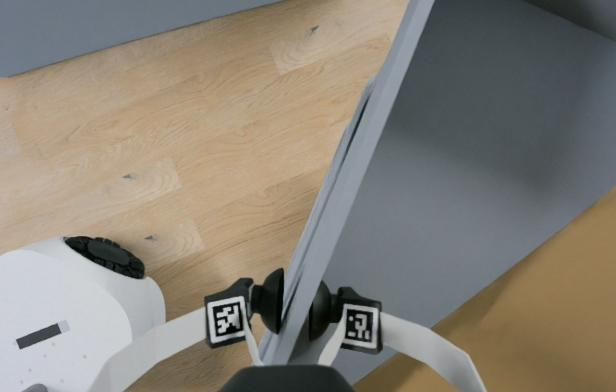

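Emit:
move:
  blocking: false
  r1: {"base":{"rotate_rad":-0.3},"pace":"slow"}
  cameras: []

Emit:
wait:
  seconds: 4
  cameras: ["r1_wrist_camera","r1_head_left_camera"]

Scene clock: 818.90 s.
move: r1 moving
r1.base_odometry: x=-0.545 y=+1.986 heading=+2.956
r1.turned_by_wheels: -0.124
r1.turned_by_imu: -0.125
r1.base_tilt: forward=-1.6 right=+1.2
r1.lidar_m: 0.55 0.81 0.65 0.64 2.71 3.00 2.94 2.96 0.28 0.25 2.26 0.51
r1.base_status: rotate_rad moving
r1.joint_positions: lift_m=+0.918 arm_m=+0.467 wrist_yaw_rad=-0.001 wrist_pitch_rad=+1.575 wrist_roll_rad=-1.094 gripper_m=-0.034
r1.joint_status: not commanded
r1.measured_speeds: translate_m=+0.000 strafe_m=+0.000 rotate_rad=-0.495 lift_m=+0.000 arm_m=-0.001 wrist_yaw_rad=-0.005 wrist_pitch_rad=+0.032 wrist_roll_rad=-0.007
r1.motor_effort: lift_m=+15(15) arm_m=+4(4) wheel_0=+20(23) wheel_1=+9(12) wheel_2=+12(14)
r1.servo_current: wrist_yaw_rad=39(59) wrist_pitch_rad=52(52) wrist_roll_rad=59(65) gripper_m=72(85)
r1.contact_limits: lift_m 0.15
r1.hand_pose: x=+0.6365 y=-0.0874 z=+0.8082 quat_wxyz=(+0.603, -0.367, +0.605, +0.368) (m; r1's base frame)
r1.wrist_depth_mm: - 1025 1025 1025 231 230 229 / 1060 1042 1042 1008 233 230 229 / 1042 1042 1025 232 231 231 229 / 1042 1025 1008 232 233 230 189 / 842 1025 1042 234 231 200 - / 831 842 186 185 221 162 - / 820 152 1042 233 156 127 -
r2: as last shown
r2.turned_by_imu: +0.003
r2.base_tilt: forward=-0.6 right=+0.0
r2.lidar_m: 0.81 1.27 3.19 3.35 4.22 4.10 2.18 1.61 1.57 1.64 1.76 1.32
r2.motor_effort: lift_m=+21(21) arm_m=-9(10) wheel_0=+0(0) wheel_1=+0(0) wheel_2=+0(0)
r2.servo_current: wrist_yaw_rad=59(59) wrist_pitch_rad=39(46) wrist_roll_rad=52(59) gripper_m=111(117)
r2.contact_limits: translate_m 0.7
r2.wrist_depth_mm: - 182 227 161 355 - - / - 183 222 162 357 - - / - 183 221 163 357 - - / 668 185 222 165 357 - - / 654 189 229 166 357 - - / 621 184 185 166 174 - - / 591 175 216 - - - -
pictures: none
No camera images: "cameras" was empty.

Scene clock: 819.77 s.
earlier move: r1 done
r1.base_odometry: x=-0.545 y=+1.986 heading=+2.781
r1.turned_by_wheels: -0.176
r1.turned_by_imu: -0.177
r1.base_tilt: forward=-1.6 right=+1.3
r1.lidar_m: 0.61 0.95 0.67 0.64 0.66 3.19 2.94 3.00 0.30 0.26 2.16 0.60
r1.base_status: done
r1.joint_positions: lift_m=+0.918 arm_m=+0.467 wrist_yaw_rad=-0.001 wrist_pitch_rad=+1.571 wrist_roll_rad=-1.099 gripper_m=-0.034
r1.joint_status: not commanded
r1.measured_speeds: all 0
r1.motor_effort: lift_m=+15(15) arm_m=+4(5) wheel_0=-1(23) wheel_1=+1(13) wheel_2=+1(14)
r1.servo_current: wrist_yaw_rad=39(72) wrist_pitch_rad=33(52) wrist_roll_rad=52(65) gripper_m=72(85)
r1.contact_limits: lift_m 0.15
r1.hand_pose: x=+0.6378 y=-0.0874 z=+0.8081 quat_wxyz=(+0.603, -0.369, +0.603, +0.369) (m; r1's base frame)
r1.wrist_depth_mm: 1008 1042 1042 236 236 236 218 / 1008 1025 1025 235 236 235 184 / 1025 1042 1025 236 236 236 172 / 1042 1025 1025 236 235 205 - / 820 1008 1025 236 235 187 - / 809 891 189 197 182 164 129 / 809 820 1025 166 200 132 -
r2.base_odometry: x=-2.026 y=-1.921 heading=-1.320
r2.turned_by_wheels: +0.000
r2.turned_by_imu: +0.000
r2.base_tilt: forward=-0.6 right=+0.0
r2.lidar_m: 0.84 1.33 3.19 3.37 4.24 4.11 2.20 1.59 1.55 1.63 1.76 1.34
r2.base_status: not commanded
r2.joint_positions: lift_m=+0.850 arm_m=+0.434 wrist_yaw_rad=+0.006 wrist_pitch_rad=+0.002 wrist_roll_rad=+0.000 gripper_m=-0.034
r2.joint_status: not commanded
r2.measured_speeds: all 0
r2.motor_effort: lift_m=+21(21) arm_m=-9(10) wheel_0=+0(1) wheel_1=+0(0) wheel_2=+0(0)
r2.servo_current: wrist_yaw_rad=52(72) wrist_pitch_rad=46(46) wrist_roll_rad=46(65) gripper_m=104(124)
r2.contact_limits: translate_m 0.7
r2.hand_pose: x=+0.8942 y=-0.0856 z=+1.0275 quat_wxyz=(+1.000, +0.000, +0.001, +0.003) (m; r2's base frame)
r2.wrist_depth_mm: - 182 227 160 355 - - / - 183 221 162 355 - - / - 183 222 163 357 - - / 759 184 224 166 357 - - / 741 189 229 166 357 - - / 732 184 184 166 174 - - / - 175 217 - - - -
wait: 0.87 of 4 s (r1 has come to rest)
pictures: r1_head_left_camera, r1_wrist_camera
Images, in order (width x height): r1_head_left_camera 420x672, r1_wrist_camera 616x392.

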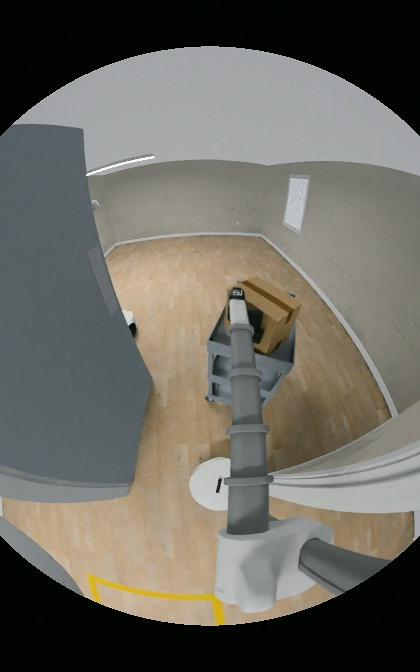

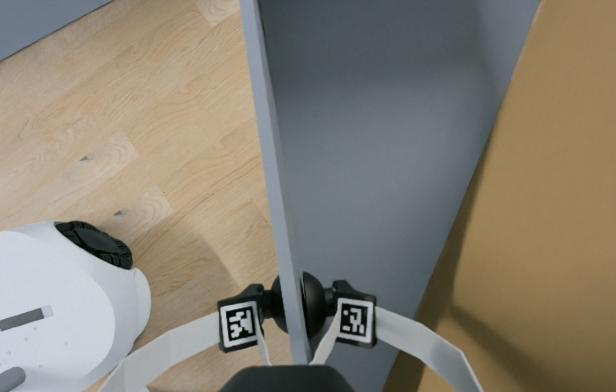

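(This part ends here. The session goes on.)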